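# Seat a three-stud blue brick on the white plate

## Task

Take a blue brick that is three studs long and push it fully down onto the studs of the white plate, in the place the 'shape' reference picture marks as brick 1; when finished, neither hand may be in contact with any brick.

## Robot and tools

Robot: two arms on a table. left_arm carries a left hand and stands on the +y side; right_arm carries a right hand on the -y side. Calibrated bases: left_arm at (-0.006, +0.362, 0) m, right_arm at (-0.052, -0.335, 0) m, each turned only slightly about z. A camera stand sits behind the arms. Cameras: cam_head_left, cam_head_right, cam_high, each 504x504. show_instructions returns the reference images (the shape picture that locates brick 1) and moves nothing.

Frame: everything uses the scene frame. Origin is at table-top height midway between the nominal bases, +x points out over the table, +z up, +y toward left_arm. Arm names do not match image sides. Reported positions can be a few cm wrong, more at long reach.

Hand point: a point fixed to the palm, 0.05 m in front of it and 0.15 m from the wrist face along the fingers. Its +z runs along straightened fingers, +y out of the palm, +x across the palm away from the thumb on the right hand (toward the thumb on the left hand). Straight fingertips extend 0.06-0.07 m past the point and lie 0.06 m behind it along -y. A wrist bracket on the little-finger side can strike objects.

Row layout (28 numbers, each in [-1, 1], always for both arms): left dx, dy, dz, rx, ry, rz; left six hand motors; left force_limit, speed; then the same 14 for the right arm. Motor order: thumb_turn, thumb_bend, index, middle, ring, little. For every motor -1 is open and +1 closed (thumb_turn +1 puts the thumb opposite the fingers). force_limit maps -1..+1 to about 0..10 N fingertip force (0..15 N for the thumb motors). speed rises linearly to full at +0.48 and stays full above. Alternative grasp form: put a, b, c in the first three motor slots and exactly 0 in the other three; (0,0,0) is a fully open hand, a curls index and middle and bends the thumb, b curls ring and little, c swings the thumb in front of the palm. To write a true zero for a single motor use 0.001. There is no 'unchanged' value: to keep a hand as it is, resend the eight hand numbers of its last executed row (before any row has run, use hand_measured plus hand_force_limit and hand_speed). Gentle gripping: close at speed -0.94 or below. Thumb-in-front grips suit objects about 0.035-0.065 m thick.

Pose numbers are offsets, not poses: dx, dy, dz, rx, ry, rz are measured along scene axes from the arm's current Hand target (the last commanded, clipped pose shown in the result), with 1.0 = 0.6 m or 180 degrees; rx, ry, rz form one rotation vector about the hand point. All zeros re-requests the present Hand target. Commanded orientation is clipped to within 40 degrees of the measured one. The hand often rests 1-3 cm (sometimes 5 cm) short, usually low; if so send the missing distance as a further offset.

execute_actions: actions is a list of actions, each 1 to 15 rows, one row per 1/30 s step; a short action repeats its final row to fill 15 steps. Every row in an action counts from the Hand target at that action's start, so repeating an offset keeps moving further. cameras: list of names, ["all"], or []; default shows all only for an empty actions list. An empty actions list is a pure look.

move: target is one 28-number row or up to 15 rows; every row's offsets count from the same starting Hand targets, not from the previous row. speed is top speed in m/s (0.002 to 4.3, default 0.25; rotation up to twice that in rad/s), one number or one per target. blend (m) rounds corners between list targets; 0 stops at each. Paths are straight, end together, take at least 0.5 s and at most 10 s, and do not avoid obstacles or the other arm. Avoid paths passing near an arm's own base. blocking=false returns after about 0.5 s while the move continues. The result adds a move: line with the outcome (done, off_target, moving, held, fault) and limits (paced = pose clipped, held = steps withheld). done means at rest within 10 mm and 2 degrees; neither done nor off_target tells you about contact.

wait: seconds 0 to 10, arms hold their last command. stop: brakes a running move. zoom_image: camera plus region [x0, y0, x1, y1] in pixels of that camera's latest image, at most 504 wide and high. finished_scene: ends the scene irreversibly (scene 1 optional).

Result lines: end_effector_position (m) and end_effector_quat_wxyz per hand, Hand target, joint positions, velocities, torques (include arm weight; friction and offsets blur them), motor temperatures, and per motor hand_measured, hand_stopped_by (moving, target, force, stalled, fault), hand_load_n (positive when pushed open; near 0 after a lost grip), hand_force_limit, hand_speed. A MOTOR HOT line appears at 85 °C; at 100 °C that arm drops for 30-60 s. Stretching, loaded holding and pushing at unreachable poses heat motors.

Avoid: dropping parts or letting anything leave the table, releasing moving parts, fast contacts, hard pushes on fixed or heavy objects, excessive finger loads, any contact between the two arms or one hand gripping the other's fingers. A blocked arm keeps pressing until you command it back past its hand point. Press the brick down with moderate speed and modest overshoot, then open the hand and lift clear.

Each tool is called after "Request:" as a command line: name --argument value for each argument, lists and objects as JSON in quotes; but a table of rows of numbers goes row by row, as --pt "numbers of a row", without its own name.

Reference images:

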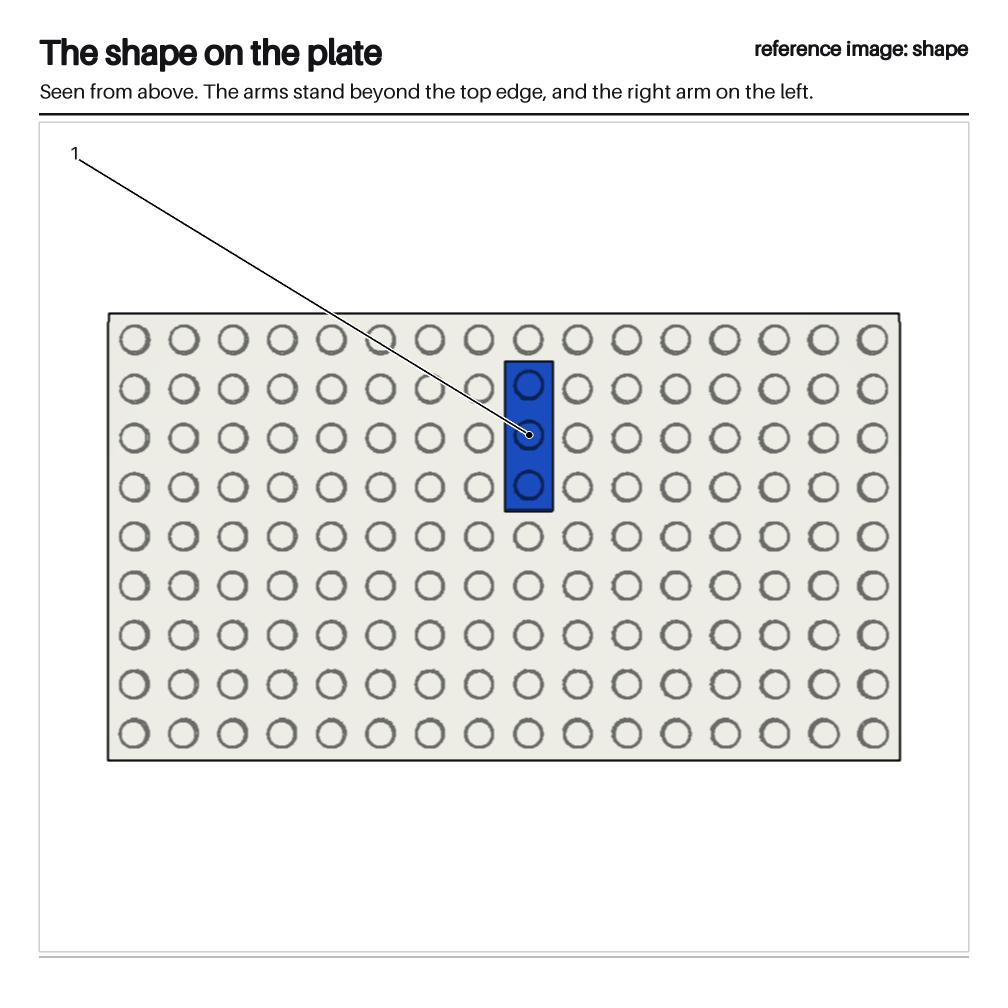

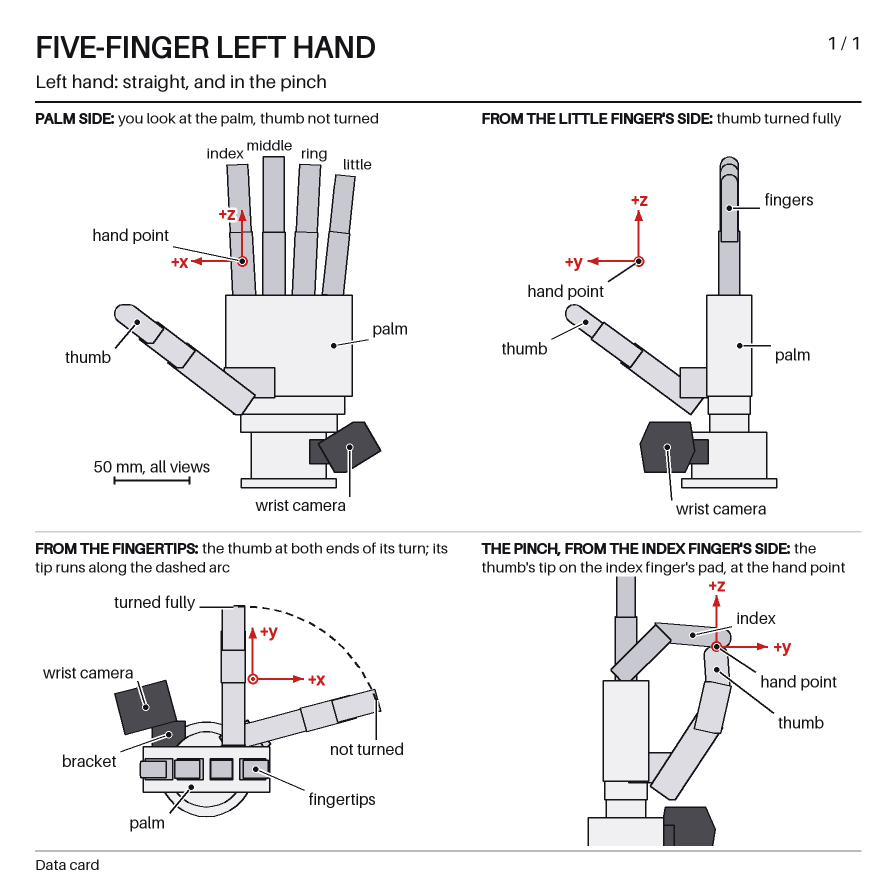

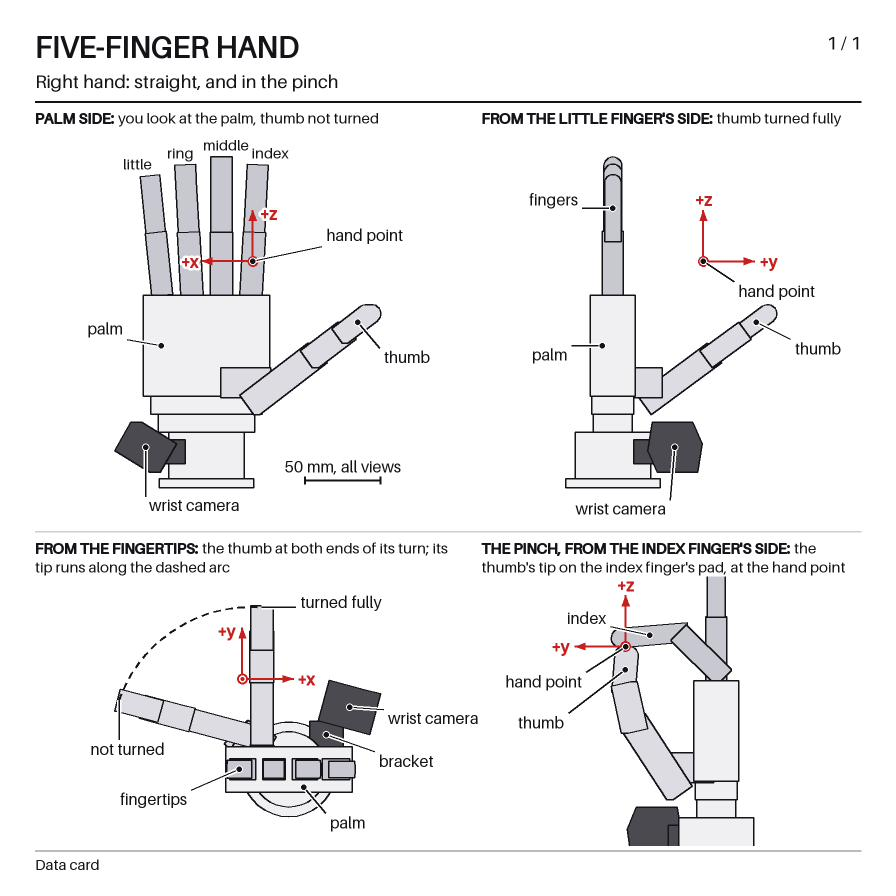

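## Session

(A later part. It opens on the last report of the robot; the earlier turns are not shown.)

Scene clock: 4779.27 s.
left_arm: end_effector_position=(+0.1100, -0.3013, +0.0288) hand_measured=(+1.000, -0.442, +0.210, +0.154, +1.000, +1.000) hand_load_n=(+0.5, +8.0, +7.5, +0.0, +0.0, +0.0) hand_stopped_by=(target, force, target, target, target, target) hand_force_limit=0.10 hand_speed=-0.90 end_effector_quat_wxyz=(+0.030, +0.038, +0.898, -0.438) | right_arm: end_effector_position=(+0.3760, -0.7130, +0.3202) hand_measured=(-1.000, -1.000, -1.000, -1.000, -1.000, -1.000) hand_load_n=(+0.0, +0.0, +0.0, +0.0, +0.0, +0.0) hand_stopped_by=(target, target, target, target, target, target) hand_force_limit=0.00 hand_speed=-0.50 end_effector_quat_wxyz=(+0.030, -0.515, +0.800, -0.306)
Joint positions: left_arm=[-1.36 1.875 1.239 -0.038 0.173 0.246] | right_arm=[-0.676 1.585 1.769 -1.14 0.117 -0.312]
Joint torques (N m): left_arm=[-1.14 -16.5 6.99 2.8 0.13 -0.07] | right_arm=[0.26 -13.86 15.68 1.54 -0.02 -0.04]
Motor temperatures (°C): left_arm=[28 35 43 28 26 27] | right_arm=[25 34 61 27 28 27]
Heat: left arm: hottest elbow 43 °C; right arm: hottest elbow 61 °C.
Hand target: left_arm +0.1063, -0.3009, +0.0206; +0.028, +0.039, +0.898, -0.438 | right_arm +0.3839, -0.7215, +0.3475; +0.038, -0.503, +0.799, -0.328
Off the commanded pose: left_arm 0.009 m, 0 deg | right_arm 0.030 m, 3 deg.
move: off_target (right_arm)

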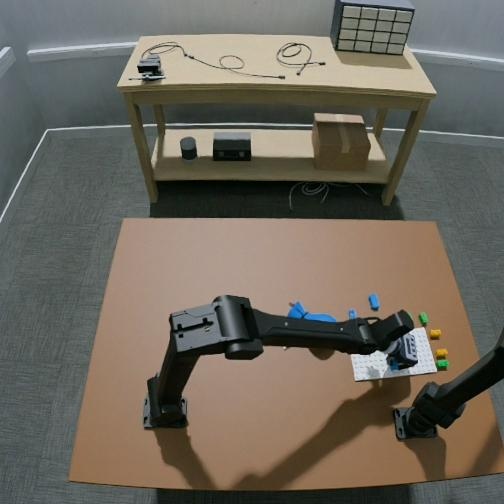

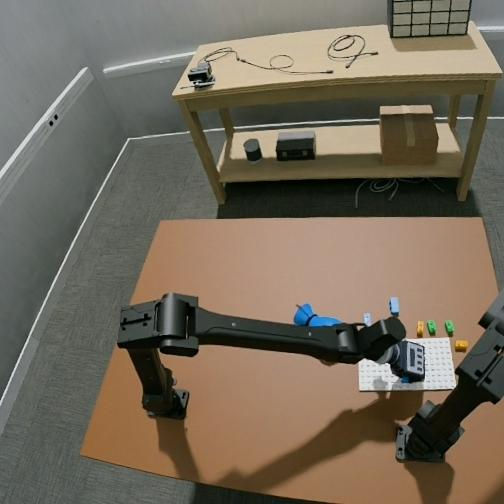

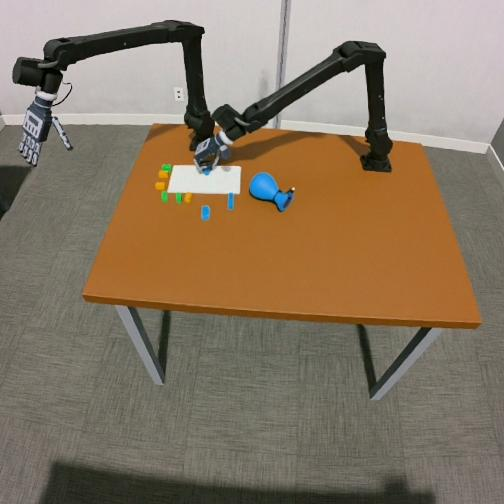

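Request:
move --pt "0.0 0.0 0.0 0 0 0 1 -0.62 0.21 0.155 1 1 0.1 -0.7 0 0 0 0 0 0 0 0 0 0 0 0 0 -0.5" --pt "0.0 0.0 0.0 0 0 0 1 -0.62 0.05 0.0 1 1 0.1 -0.7 0 0 0 0 0 0 0 0 0 0 0 0 0 -0.5" --speed 0.05 --cameras '["cam_head_left", "cam_head_right", "cam_high"]'

Request:
zoom_image --camera "cam_head_right" --region '[390, 358, 416, 390]'

Request:
zoom_image --camera "cam_head_left" --region '[380, 348, 406, 380]'

Request:
zoom_image --camera "cam_high" --region '[198, 160, 216, 178]'

Scene clock: 4787.17 s.
left_arm: end_effector_position=(+0.1092, -0.2993, +0.0266) hand_measured=(+1.000, -0.620, +0.050, +0.002, +1.000, +1.000) hand_load_n=(+0.0, +0.0, -0.5, -5.0, +0.0, +0.0) hand_stopped_by=(target, target, target, target, target, target) hand_force_limit=0.10 hand_speed=-0.70 end_effector_quat_wxyz=(+0.029, +0.038, +0.898, -0.437) | right_arm: end_effector_position=(+0.3760, -0.7130, +0.3202) hand_measured=(-1.000, -1.000, -1.000, -1.000, -1.000, -1.000) hand_load_n=(+0.0, +0.0, +0.0, +0.0, +0.0, +0.0) hand_stopped_by=(target, target, target, target, target, target) hand_force_limit=0.00 hand_speed=-0.50 end_effector_quat_wxyz=(+0.030, -0.515, +0.800, -0.306)
Joint positions: left_arm=[-1.36 1.874 1.231 -0.033 0.174 0.246] | right_arm=[-0.676 1.585 1.769 -1.14 0.117 -0.312]
Joint torques (N m): left_arm=[-1.38 -16.56 7.5 2.65 0.08 -0.07] | right_arm=[0.03 -13.39 15.72 1.54 -0.02 0]
Motor temperatures (°C): left_arm=[28 35 44 28 26 27] | right_arm=[25 34 61 27 28 27]
Heat: left arm: hottest elbow 44 °C; right arm: hottest elbow 61 °C.
Hand target: left_arm +0.1063, -0.3009, +0.0208; +0.028, +0.039, +0.898, -0.438 | right_arm +0.3839, -0.7215, +0.3475; +0.038, -0.503, +0.799, -0.328
Off the commanded pose: left_arm 0.007 m, 0 deg | right_arm 0.030 m, 3 deg.
move: off_target (right_arm)

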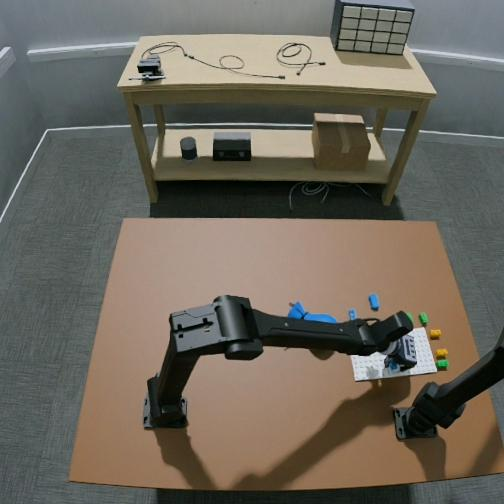

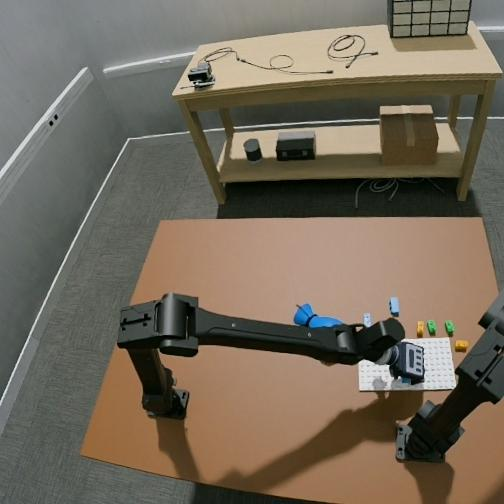

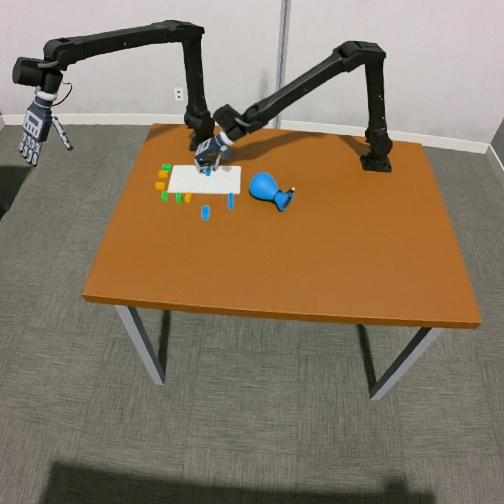

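Scaled by 15.750.

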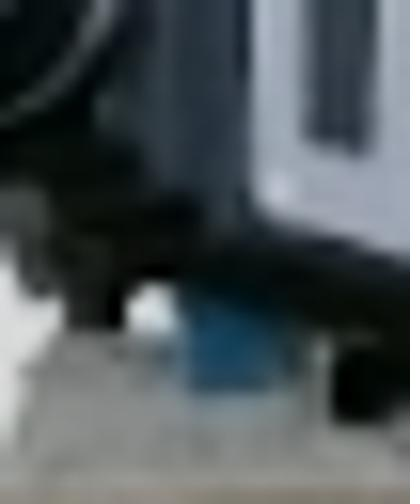

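Scaled by 15.750.

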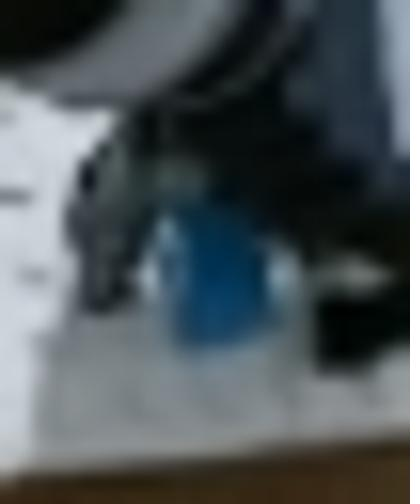

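Scaled by 28.000.

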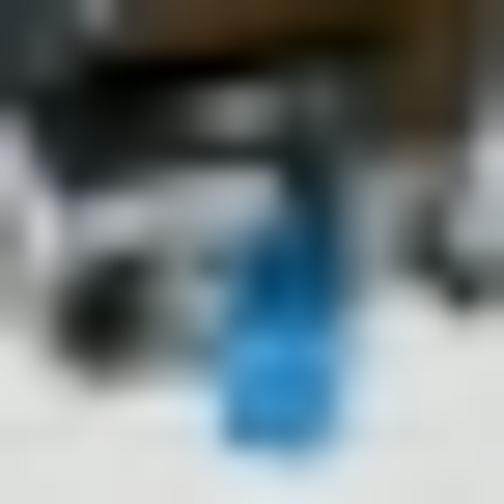

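Request:
move --pt "0.0 -0.02 0.03 0 0 0 1 -0.7 -0.1 -0.15 1 1 0.1 -0.6 0 0 0 0 0 0 0 0 0 0 0 0 0 -0.5" --pt "0.0 -0.03 0.15 0 0 0 1 -0.7 -0.1 -0.15 1 1 0.1 -0.6 0 0 0 0 0 0 0 0 0 0 0 0 0 -0.5" --pt "0.22 0.3 0.33 0 0 0 1 -0.7 -0.1 -0.15 1 1 0.1 -0.6 0 0 0 0 0 0 0 0 0 0 0 0 0 -0.5" --speed '[0.05, 0.12, 0.25]' --blend '[0.0, 0.02, 0]' --cameras '["cam_head_left", "cam_head_right", "cam_high"]'

Request:
zoom_image --camera "cam_head_right" --region '[390, 358, 416, 390]'

Request:
zoom_image --camera "cam_head_left" --region '[380, 348, 406, 380]'

Request:
zoom_image --camera "cam_high" --region '[195, 158, 219, 182]'

Scene clock: 4803.67 s.
left_arm: end_effector_position=(+0.2364, -0.1233, +0.2140) hand_measured=(+1.000, -0.700, -0.100, -0.150, +1.000, +1.000) hand_load_n=(+0.0, +0.0, +0.0, +0.0, +0.0, +0.0) hand_stopped_by=(target, target, target, target, target, target) hand_force_limit=0.10 hand_speed=-0.60 end_effector_quat_wxyz=(+0.025, +0.035, +0.898, -0.438) | right_arm: end_effector_position=(+0.3760, -0.7130, +0.3202) hand_measured=(-1.000, -1.000, -1.000, -1.000, -1.000, -1.000) hand_load_n=(+0.0, +0.0, +0.0, +0.0, +0.0, +0.0) hand_stopped_by=(target, target, target, target, target, target) hand_force_limit=0.00 hand_speed=-0.50 end_effector_quat_wxyz=(+0.030, -0.515, +0.800, -0.306)
Joint positions: left_arm=[-0.983 1.41 1.196 -0.545 0.464 0.498] | right_arm=[-0.676 1.585 1.769 -1.14 0.117 -0.312]
Joint torques (N m): left_arm=[-0.32 -12.22 9.37 1.18 0.34 0.08] | right_arm=[-0.09 -13.16 15.69 1.51 -0.03 -0.04]
Motor temperatures (°C): left_arm=[28 36 43 28 26 27] | right_arm=[25 34 61 27 28 27]
Heat: left arm: hottest elbow 43 °C; right arm: hottest elbow 61 °C.
Hand target: left_arm +0.2381, -0.1209, +0.2186; +0.028, +0.039, +0.898, -0.438 | right_arm +0.3839, -0.7215, +0.3475; +0.038, -0.503, +0.799, -0.328
Off the commanded pose: left_arm 0.006 m, 1 deg | right_arm 0.030 m, 3 deg.
move: off_target (right_arm)

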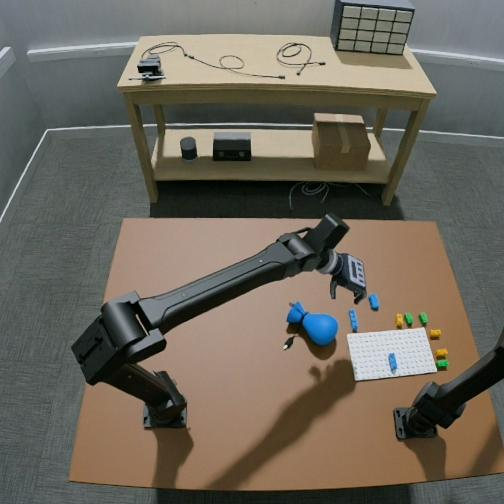

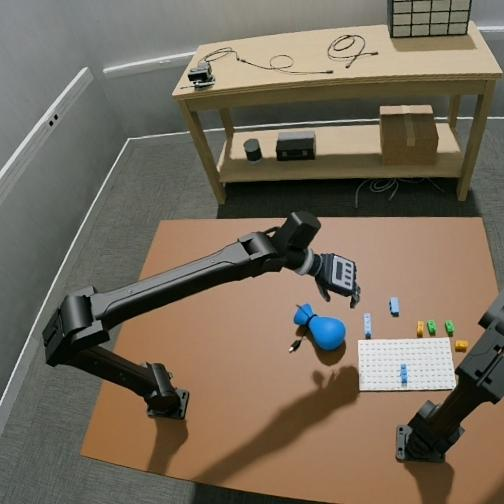

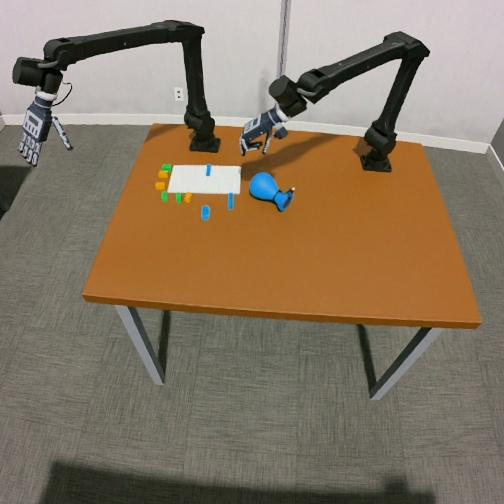

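Scaled by 15.750.

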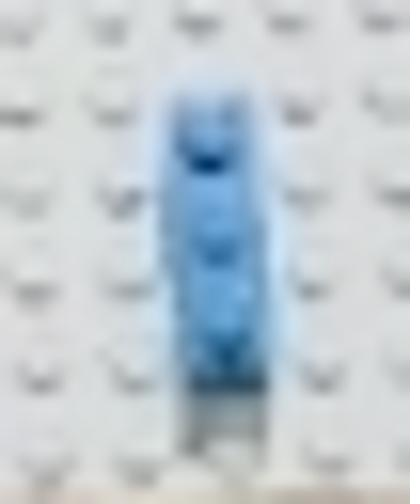

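Scaled by 15.750.

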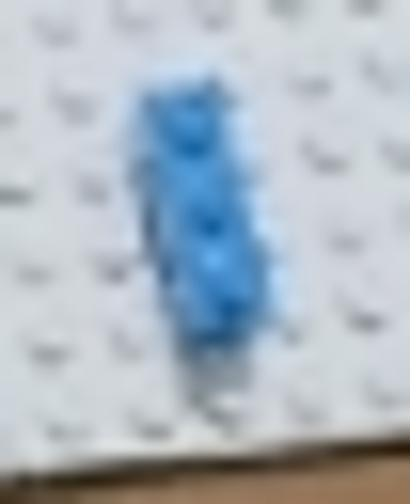

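Scaled by 21.000.

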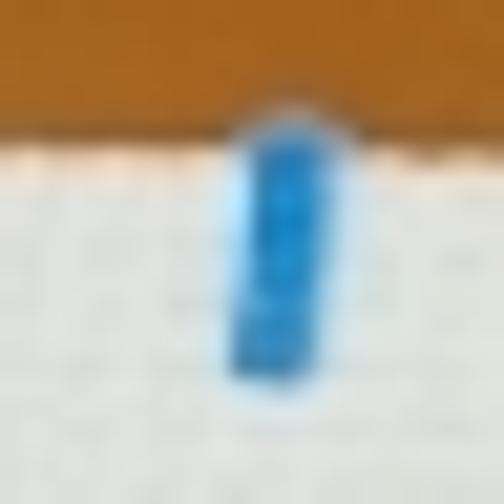

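Request:
zoom_image --camera "cam_head_right" --region '[397, 370, 413, 386]'

Request:
zoom_image --camera "cam_head_left" --region '[386, 358, 402, 374]'

Request:
zoom_image --camera "cam_head_left" --region '[386, 350, 402, 366]'

Request:
zoom_image --camera "cam_high" --region '[201, 162, 217, 178]'

Scaled by 31.500.

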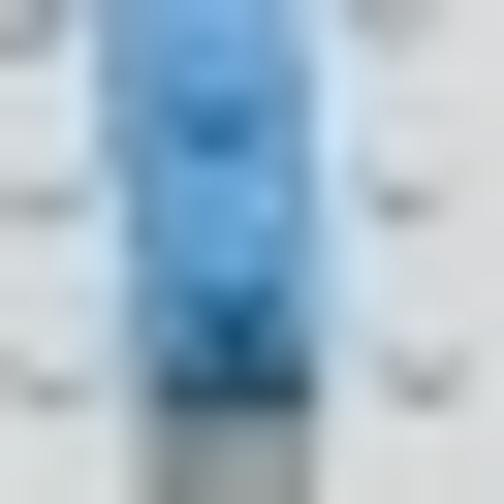

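Scaled by 31.500.

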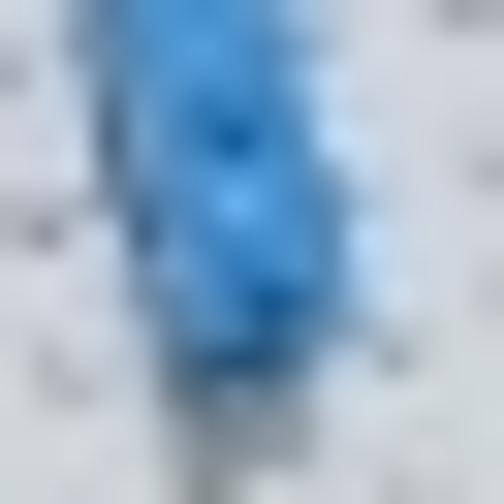

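Scaled by 31.500.

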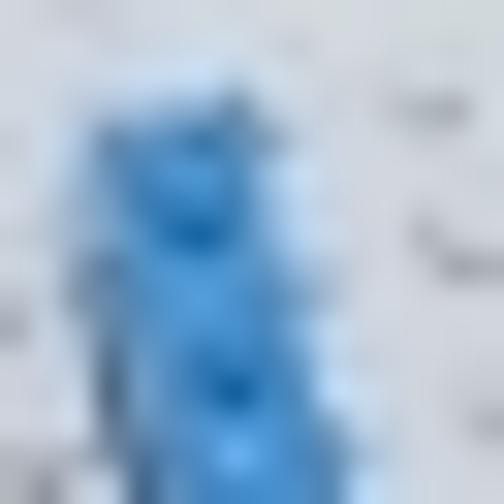

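Scaled by 31.500.

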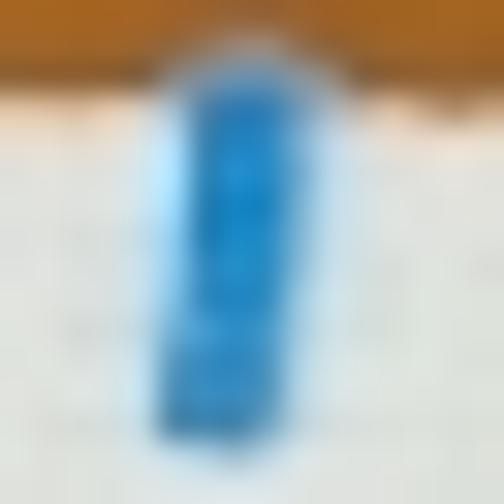

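Request:
zoom_image --camera "cam_head_right" --region '[358, 310, 378, 340]'

Request:
zoom_image --camera "cam_head_left" --region '[343, 305, 363, 335]'

Scaled by 16.800.

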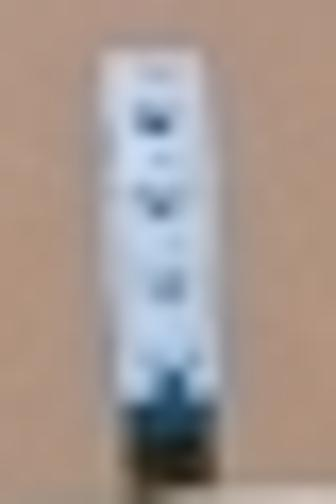

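Scaled by 16.800.

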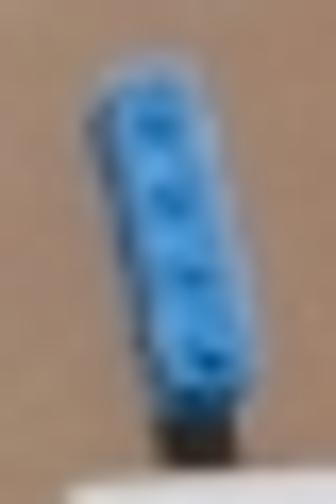

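Request:
move --pt "0 0 0.03 0.288 0.0184 0.0257 -1 -1 1 1 1 1 0.1 -0.2 0 0 0 0 0 0 0 0 0 0 0 0 0 -0.5" --pt "-0.19 -0.235 -0.1 0.288 0.0184 0.0257 -1 -1 1 1 1 1 0.1 -0.2 0 0 0 0 0 0 0 0 0 0 0 0 0 -0.5" --pt "-0.19 -0.235 -0.19 0.288 0.0184 0.0257 -1 -1 1 1 1 1 0.1 -0.2 0 0 0 0 0 0 0 0 0 0 0 0 0 -0.5" --speed '[0.2, 0.2, 0.12]' --blend '[0.03, 0.03, 0]' --cameras '["cam_head_left", "cam_head_right", "cam_high"]'

Request:
zoom_image --camera "cam_head_right" --region '[380, 345, 425, 390]'

Request:
zoom_image --camera "cam_head_left" --region '[370, 335, 415, 380]'

Request:
zoom_image --camera "cam_high" --region '[190, 140, 235, 185]'

Scene clock: 4870.73 s.
left_arm: end_effector_position=(+0.1256, -0.2584, +0.1120) hand_measured=(-1.000, -1.000, +1.000, +1.000, +1.000, +1.000) hand_load_n=(+0.0, +0.0, +0.0, +0.0, +0.0, +0.0) hand_stopped_by=(target, target, target, target, target, target) hand_force_limit=0.10 hand_speed=-0.20 end_effector_quat_wxyz=(-0.001, +0.005, +1.000, -0.001) | right_arm: end_effector_position=(+0.3760, -0.7130, +0.3202) hand_measured=(-1.000, -1.000, -1.000, -1.000, -1.000, -1.000) hand_load_n=(+0.0, +0.0, +0.0, +0.0, +0.0, +0.0) hand_stopped_by=(target, target, target, target, target, target) hand_force_limit=0.00 hand_speed=-0.50 end_effector_quat_wxyz=(+0.030, -0.515, +0.800, -0.306)
Joint positions: left_arm=[-1.371 2.27 2.279 -1.58 0.003 0.244] | right_arm=[-0.676 1.585 1.769 -1.14 0.117 -0.312]
Joint torques (N m): left_arm=[-1.08 -21.71 7.86 0.85 -0.07 -0.17] | right_arm=[0.44 -13.51 15.77 1.59 -0.04 0.02]
Motor temperatures (°C): left_arm=[28 34 45 28 26 27] | right_arm=[25 34 61 27 28 27]
Heat: left arm: hottest elbow 45 °C; right arm: hottest elbow 61 °C.
Hand target: left_arm +0.1243, -0.2619, +0.1045; +0.000, +0.000, +1.000, -0.001 | right_arm +0.3839, -0.7215, +0.3475; +0.038, -0.503, +0.799, -0.328
Off the commanded pose: left_arm 0.008 m, 1 deg | right_arm 0.030 m, 3 deg.
move: off_target (right_arm); blend cut to 0.027 m at target 2

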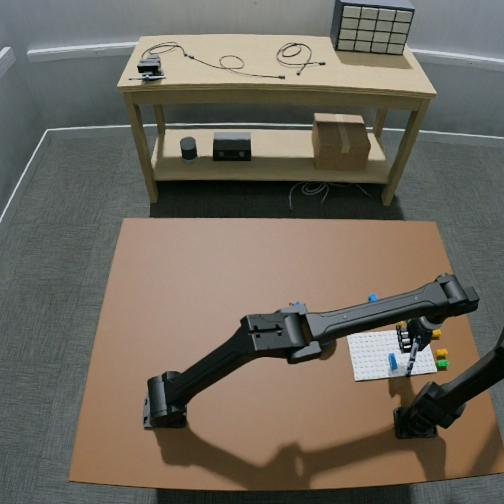

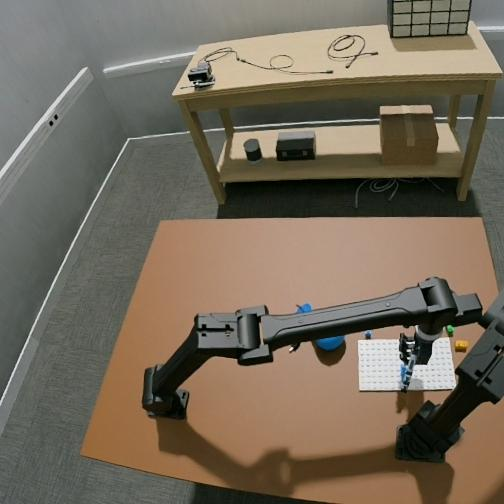

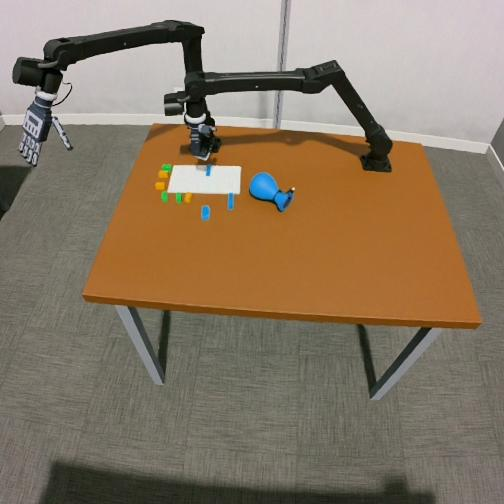

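Scaled by 11.200.

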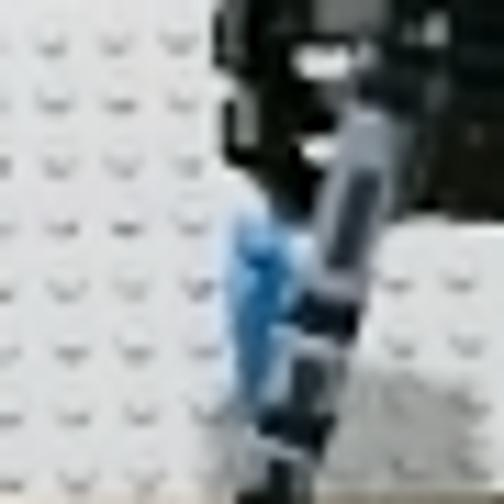

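Scaled by 11.200.

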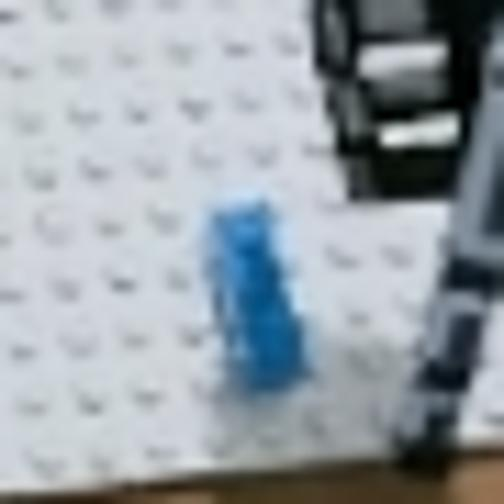

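Scaled by 11.200.

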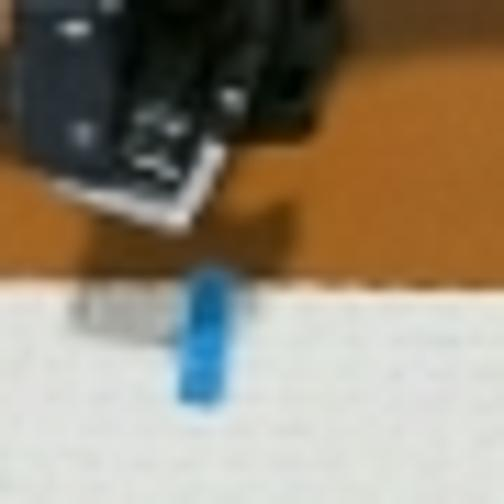

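Request:
move --target '[-0.004, -0.0052, -0.105, 0, 0, 0, -1, -1, 1, 1, 1, 1, 0.1, -0.2, 0,0,0,0,0,0, 0,0,0,0,0,0, 0,-0.5]' --speed 0.1 --cameras '["cam_head_left", "cam_head_right", "cam_high"]'

Request:
zoom_image --camera "cam_head_right" --region '[380, 345, 425, 390]'

Request:
zoom_image --camera "cam_head_left" --region '[370, 340, 410, 380]'

Request:
zoom_image --camera "cam_high" --region '[190, 145, 230, 185]'

Scene clock: 4878.67 s.
left_arm: end_effector_position=(+0.1259, -0.2609, +0.0496) hand_measured=(-1.000, -1.000, +1.000, +1.000, +1.000, +1.000) hand_load_n=(+0.0, +0.0, +0.0, +0.0, +0.0, +0.0) hand_stopped_by=(target, target, target, target, target, target) hand_force_limit=0.10 hand_speed=-0.20 end_effector_quat_wxyz=(-0.002, +0.002, +1.000, +0.000) | right_arm: end_effector_position=(+0.3760, -0.7130, +0.3202) hand_measured=(-1.000, -1.000, -1.000, -1.000, -1.000, -1.000) hand_load_n=(+0.0, +0.0, +0.0, +0.0, +0.0, +0.0) hand_stopped_by=(target, target, target, target, target, target) hand_force_limit=0.00 hand_speed=-0.50 end_effector_quat_wxyz=(+0.030, -0.515, +0.800, -0.306)
Joint positions: left_arm=[-1.371 2.295 2.16 -1.436 0.003 0.239] | right_arm=[-0.676 1.585 1.769 -1.14 0.117 -0.312]
Joint torques (N m): left_arm=[-1.38 -21.54 8.02 0.94 -0.06 -0.17] | right_arm=[0.62 -13.8 15.56 1.51 0 -0.02]
Motor temperatures (°C): left_arm=[28 34 44 28 26 27] | right_arm=[25 34 61 27 28 27]
Heat: left arm: hottest elbow 44 °C; right arm: hottest elbow 61 °C.
Hand target: left_arm +0.1219, -0.2651, +0.0418; +0.000, +0.000, +1.000, -0.002 | right_arm +0.3839, -0.7215, +0.3475; +0.038, -0.503, +0.799, -0.328
Off the commanded pose: left_arm 0.010 m, 0 deg | right_arm 0.030 m, 3 deg.
move: off_target (right_arm)

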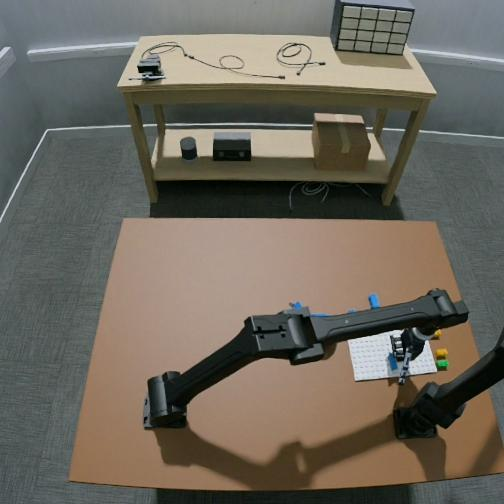

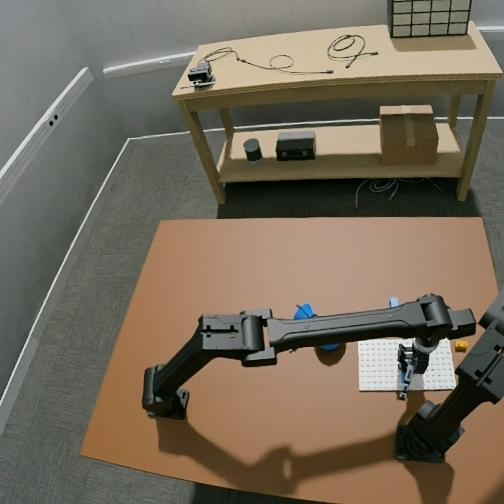

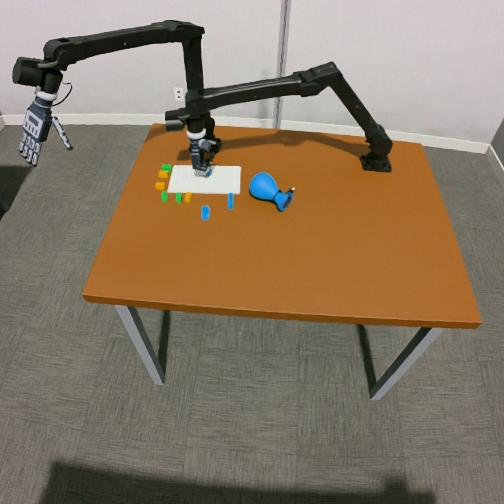

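Scaled by 11.200.

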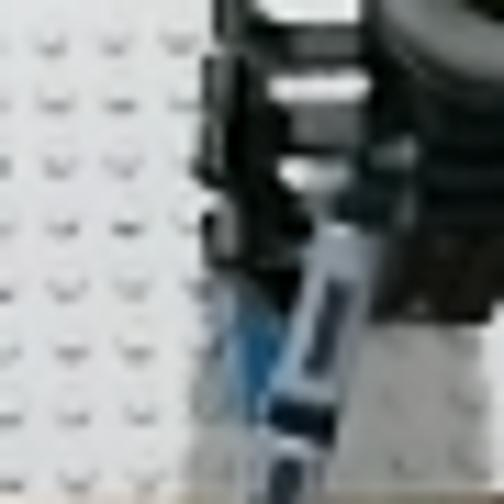

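Scaled by 12.600.

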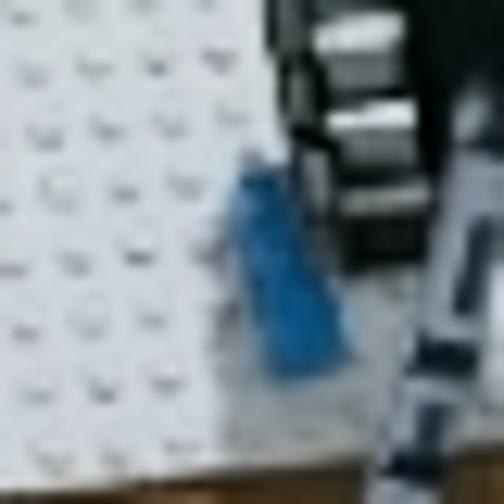

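Scaled by 12.600.

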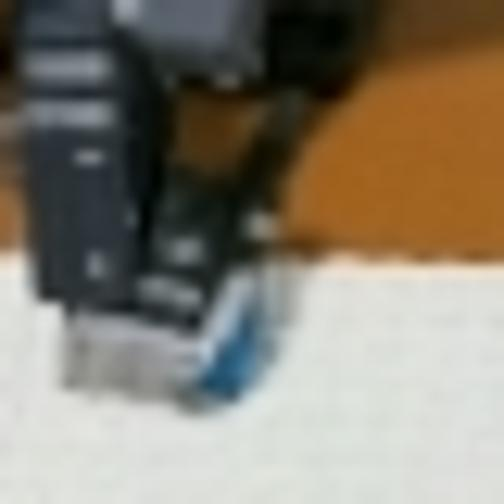

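Request:
move --pt "-0.018 0.0 0.03 0 0 0 -1 -1 1 1 1 1 0.1 -0.2 0 0 0 0 0 0 0 0 0 0 0 0 0 -0.5" --pt "-0.018 0.0 -0.008 0 0 0 -1 -1 1 1 1 1 0.1 -0.2 0 0 0 0 0 0 0 0 0 0 0 0 0 -0.5" --speed 0.06 --cameras '["cam_head_left", "cam_head_right", "cam_high"]'

Request:
zoom_image --camera "cam_head_right" --region '[385, 350, 425, 390]'

Request:
zoom_image --camera "cam_head_left" --region '[370, 340, 410, 380]'

Request:
zoom_image --camera "cam_high" --region '[190, 145, 230, 185]'

Scene clock: 4898.90 s.
left_arm: end_effector_position=(+0.1174, -0.2612, +0.0424) hand_measured=(-1.000, -1.000, +1.000, +1.000, +1.000, +1.000) hand_load_n=(+0.0, +0.0, +0.5, +0.0, +0.0, +0.0) hand_stopped_by=(target, target, target, target, target, target) hand_force_limit=0.10 hand_speed=-0.20 end_effector_quat_wxyz=(-0.002, +0.001, +1.000, +0.001) | right_arm: end_effector_position=(+0.3760, -0.7130, +0.3202) hand_measured=(-1.000, -1.000, -1.000, -1.000, -1.000, -1.000) hand_load_n=(+0.0, -0.5, +0.0, +0.0, +0.0, +0.0) hand_stopped_by=(target, target, target, target, target, target) hand_force_limit=0.00 hand_speed=-0.50 end_effector_quat_wxyz=(+0.030, -0.515, +0.800, -0.306)
Joint positions: left_arm=[-1.382 2.295 2.14 -1.418 0.003 0.225] | right_arm=[-0.676 1.585 1.769 -1.14 0.117 -0.312]
Joint torques (N m): left_arm=[-1.67 -22.53 7.77 0.95 -0.06 -0.17] | right_arm=[0.38 -13.39 15.72 1.58 -0.05 0.01]
Motor temperatures (°C): left_arm=[28 36 45 28 26 27] | right_arm=[25 34 61 27 28 27]
Heat: left arm: hottest elbow 45 °C; right arm: hottest elbow 61 °C.
Hand target: left_arm +0.1110, -0.2652, +0.0370; +0.000, +0.000, +1.000, -0.002 | right_arm +0.3839, -0.7215, +0.3475; +0.038, -0.503, +0.799, -0.328
Off the commanded pose: left_arm 0.009 m, 0 deg | right_arm 0.030 m, 3 deg.
move: off_target (right_arm)

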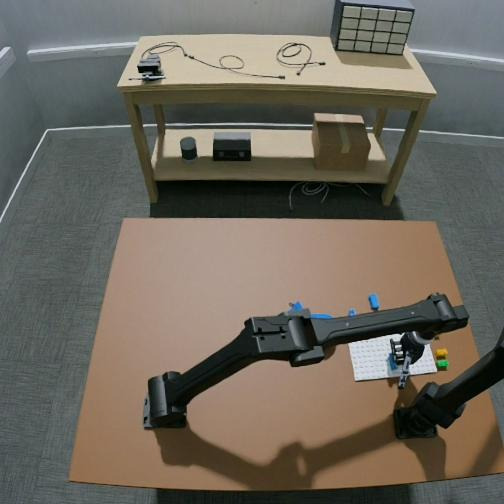

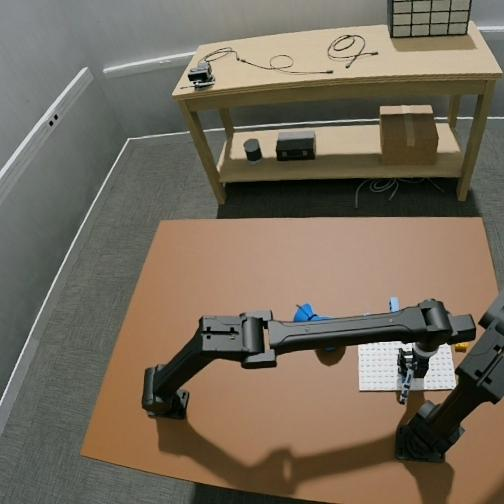

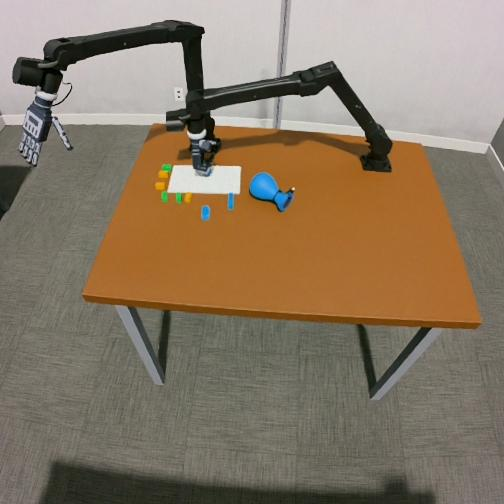

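Scaled by 12.600.

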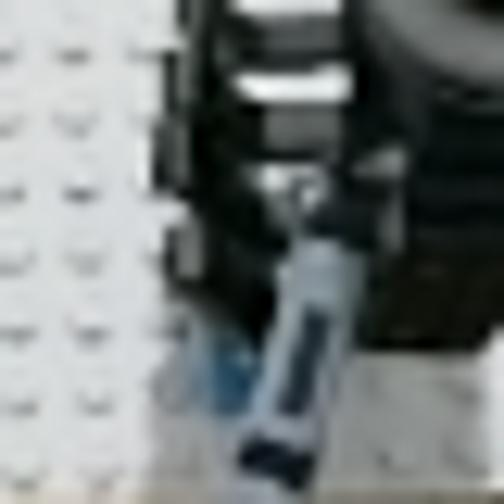

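Scaled by 12.600.

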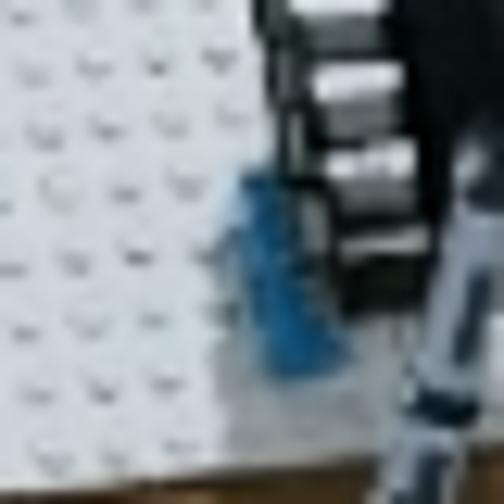

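Scaled by 12.600.

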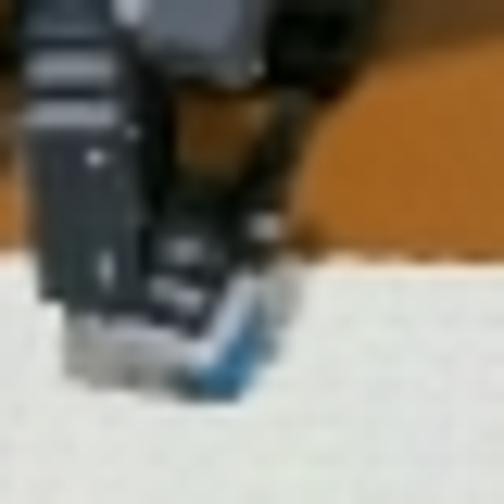

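Request:
move --target '[0.0, 0.0, -0.03, 0, 0, 0, -1, -1, 1, 1, 1, 1, 0.1, -0.2, 0,0,0,0,0,0, 0,0,0,0,0,0, 0,-0.5]' --speed 0.04

Scene clock: 4902.67 s.
left_arm: end_effector_position=(+0.1178, -0.2632, +0.0331) hand_measured=(-1.000, -1.000, +1.000, +1.000, +1.000, +1.000) hand_load_n=(+0.0, +0.0, -0.5, -0.5, -0.5, +0.0) hand_stopped_by=(target, target, target, target, target, target) hand_force_limit=0.10 hand_speed=-0.20 end_effector_quat_wxyz=(+0.000, +0.000, +1.000, -0.006) | right_arm: end_effector_position=(+0.3760, -0.7130, +0.3202) hand_measured=(-1.000, -1.000, -1.000, -1.000, -1.000, -1.000) hand_load_n=(+0.0, +0.0, +0.0, -0.5, +0.0, +0.0) hand_stopped_by=(target, target, target, target, target, target) hand_force_limit=0.00 hand_speed=-0.50 end_effector_quat_wxyz=(+0.030, -0.515, +0.800, -0.306)
Joint positions: left_arm=[-1.382 2.295 2.118 -1.383 0.003 0.224] | right_arm=[-0.676 1.585 1.769 -1.14 0.117 -0.312]
Joint torques (N m): left_arm=[-1.67 -21.54 7.34 1.14 -0.06 -0.16] | right_arm=[0.21 -13.74 15.66 1.55 -0.02 0]
Motor temperatures (°C): left_arm=[28 37 45 28 26 27] | right_arm=[25 34 61 27 28 27]
Heat: left arm: hottest elbow 45 °C; right arm: hottest elbow 61 °C.
Hand target: left_arm +0.1112, -0.2651, +0.0189; +0.000, +0.000, +1.000, -0.002 | right_arm +0.3839, -0.7215, +0.3475; +0.038, -0.503, +0.799, -0.328
Off the commanded pose: left_arm 0.016 m, 0 deg | right_arm 0.030 m, 3 deg.
move: off_target (left_arm, right_arm)


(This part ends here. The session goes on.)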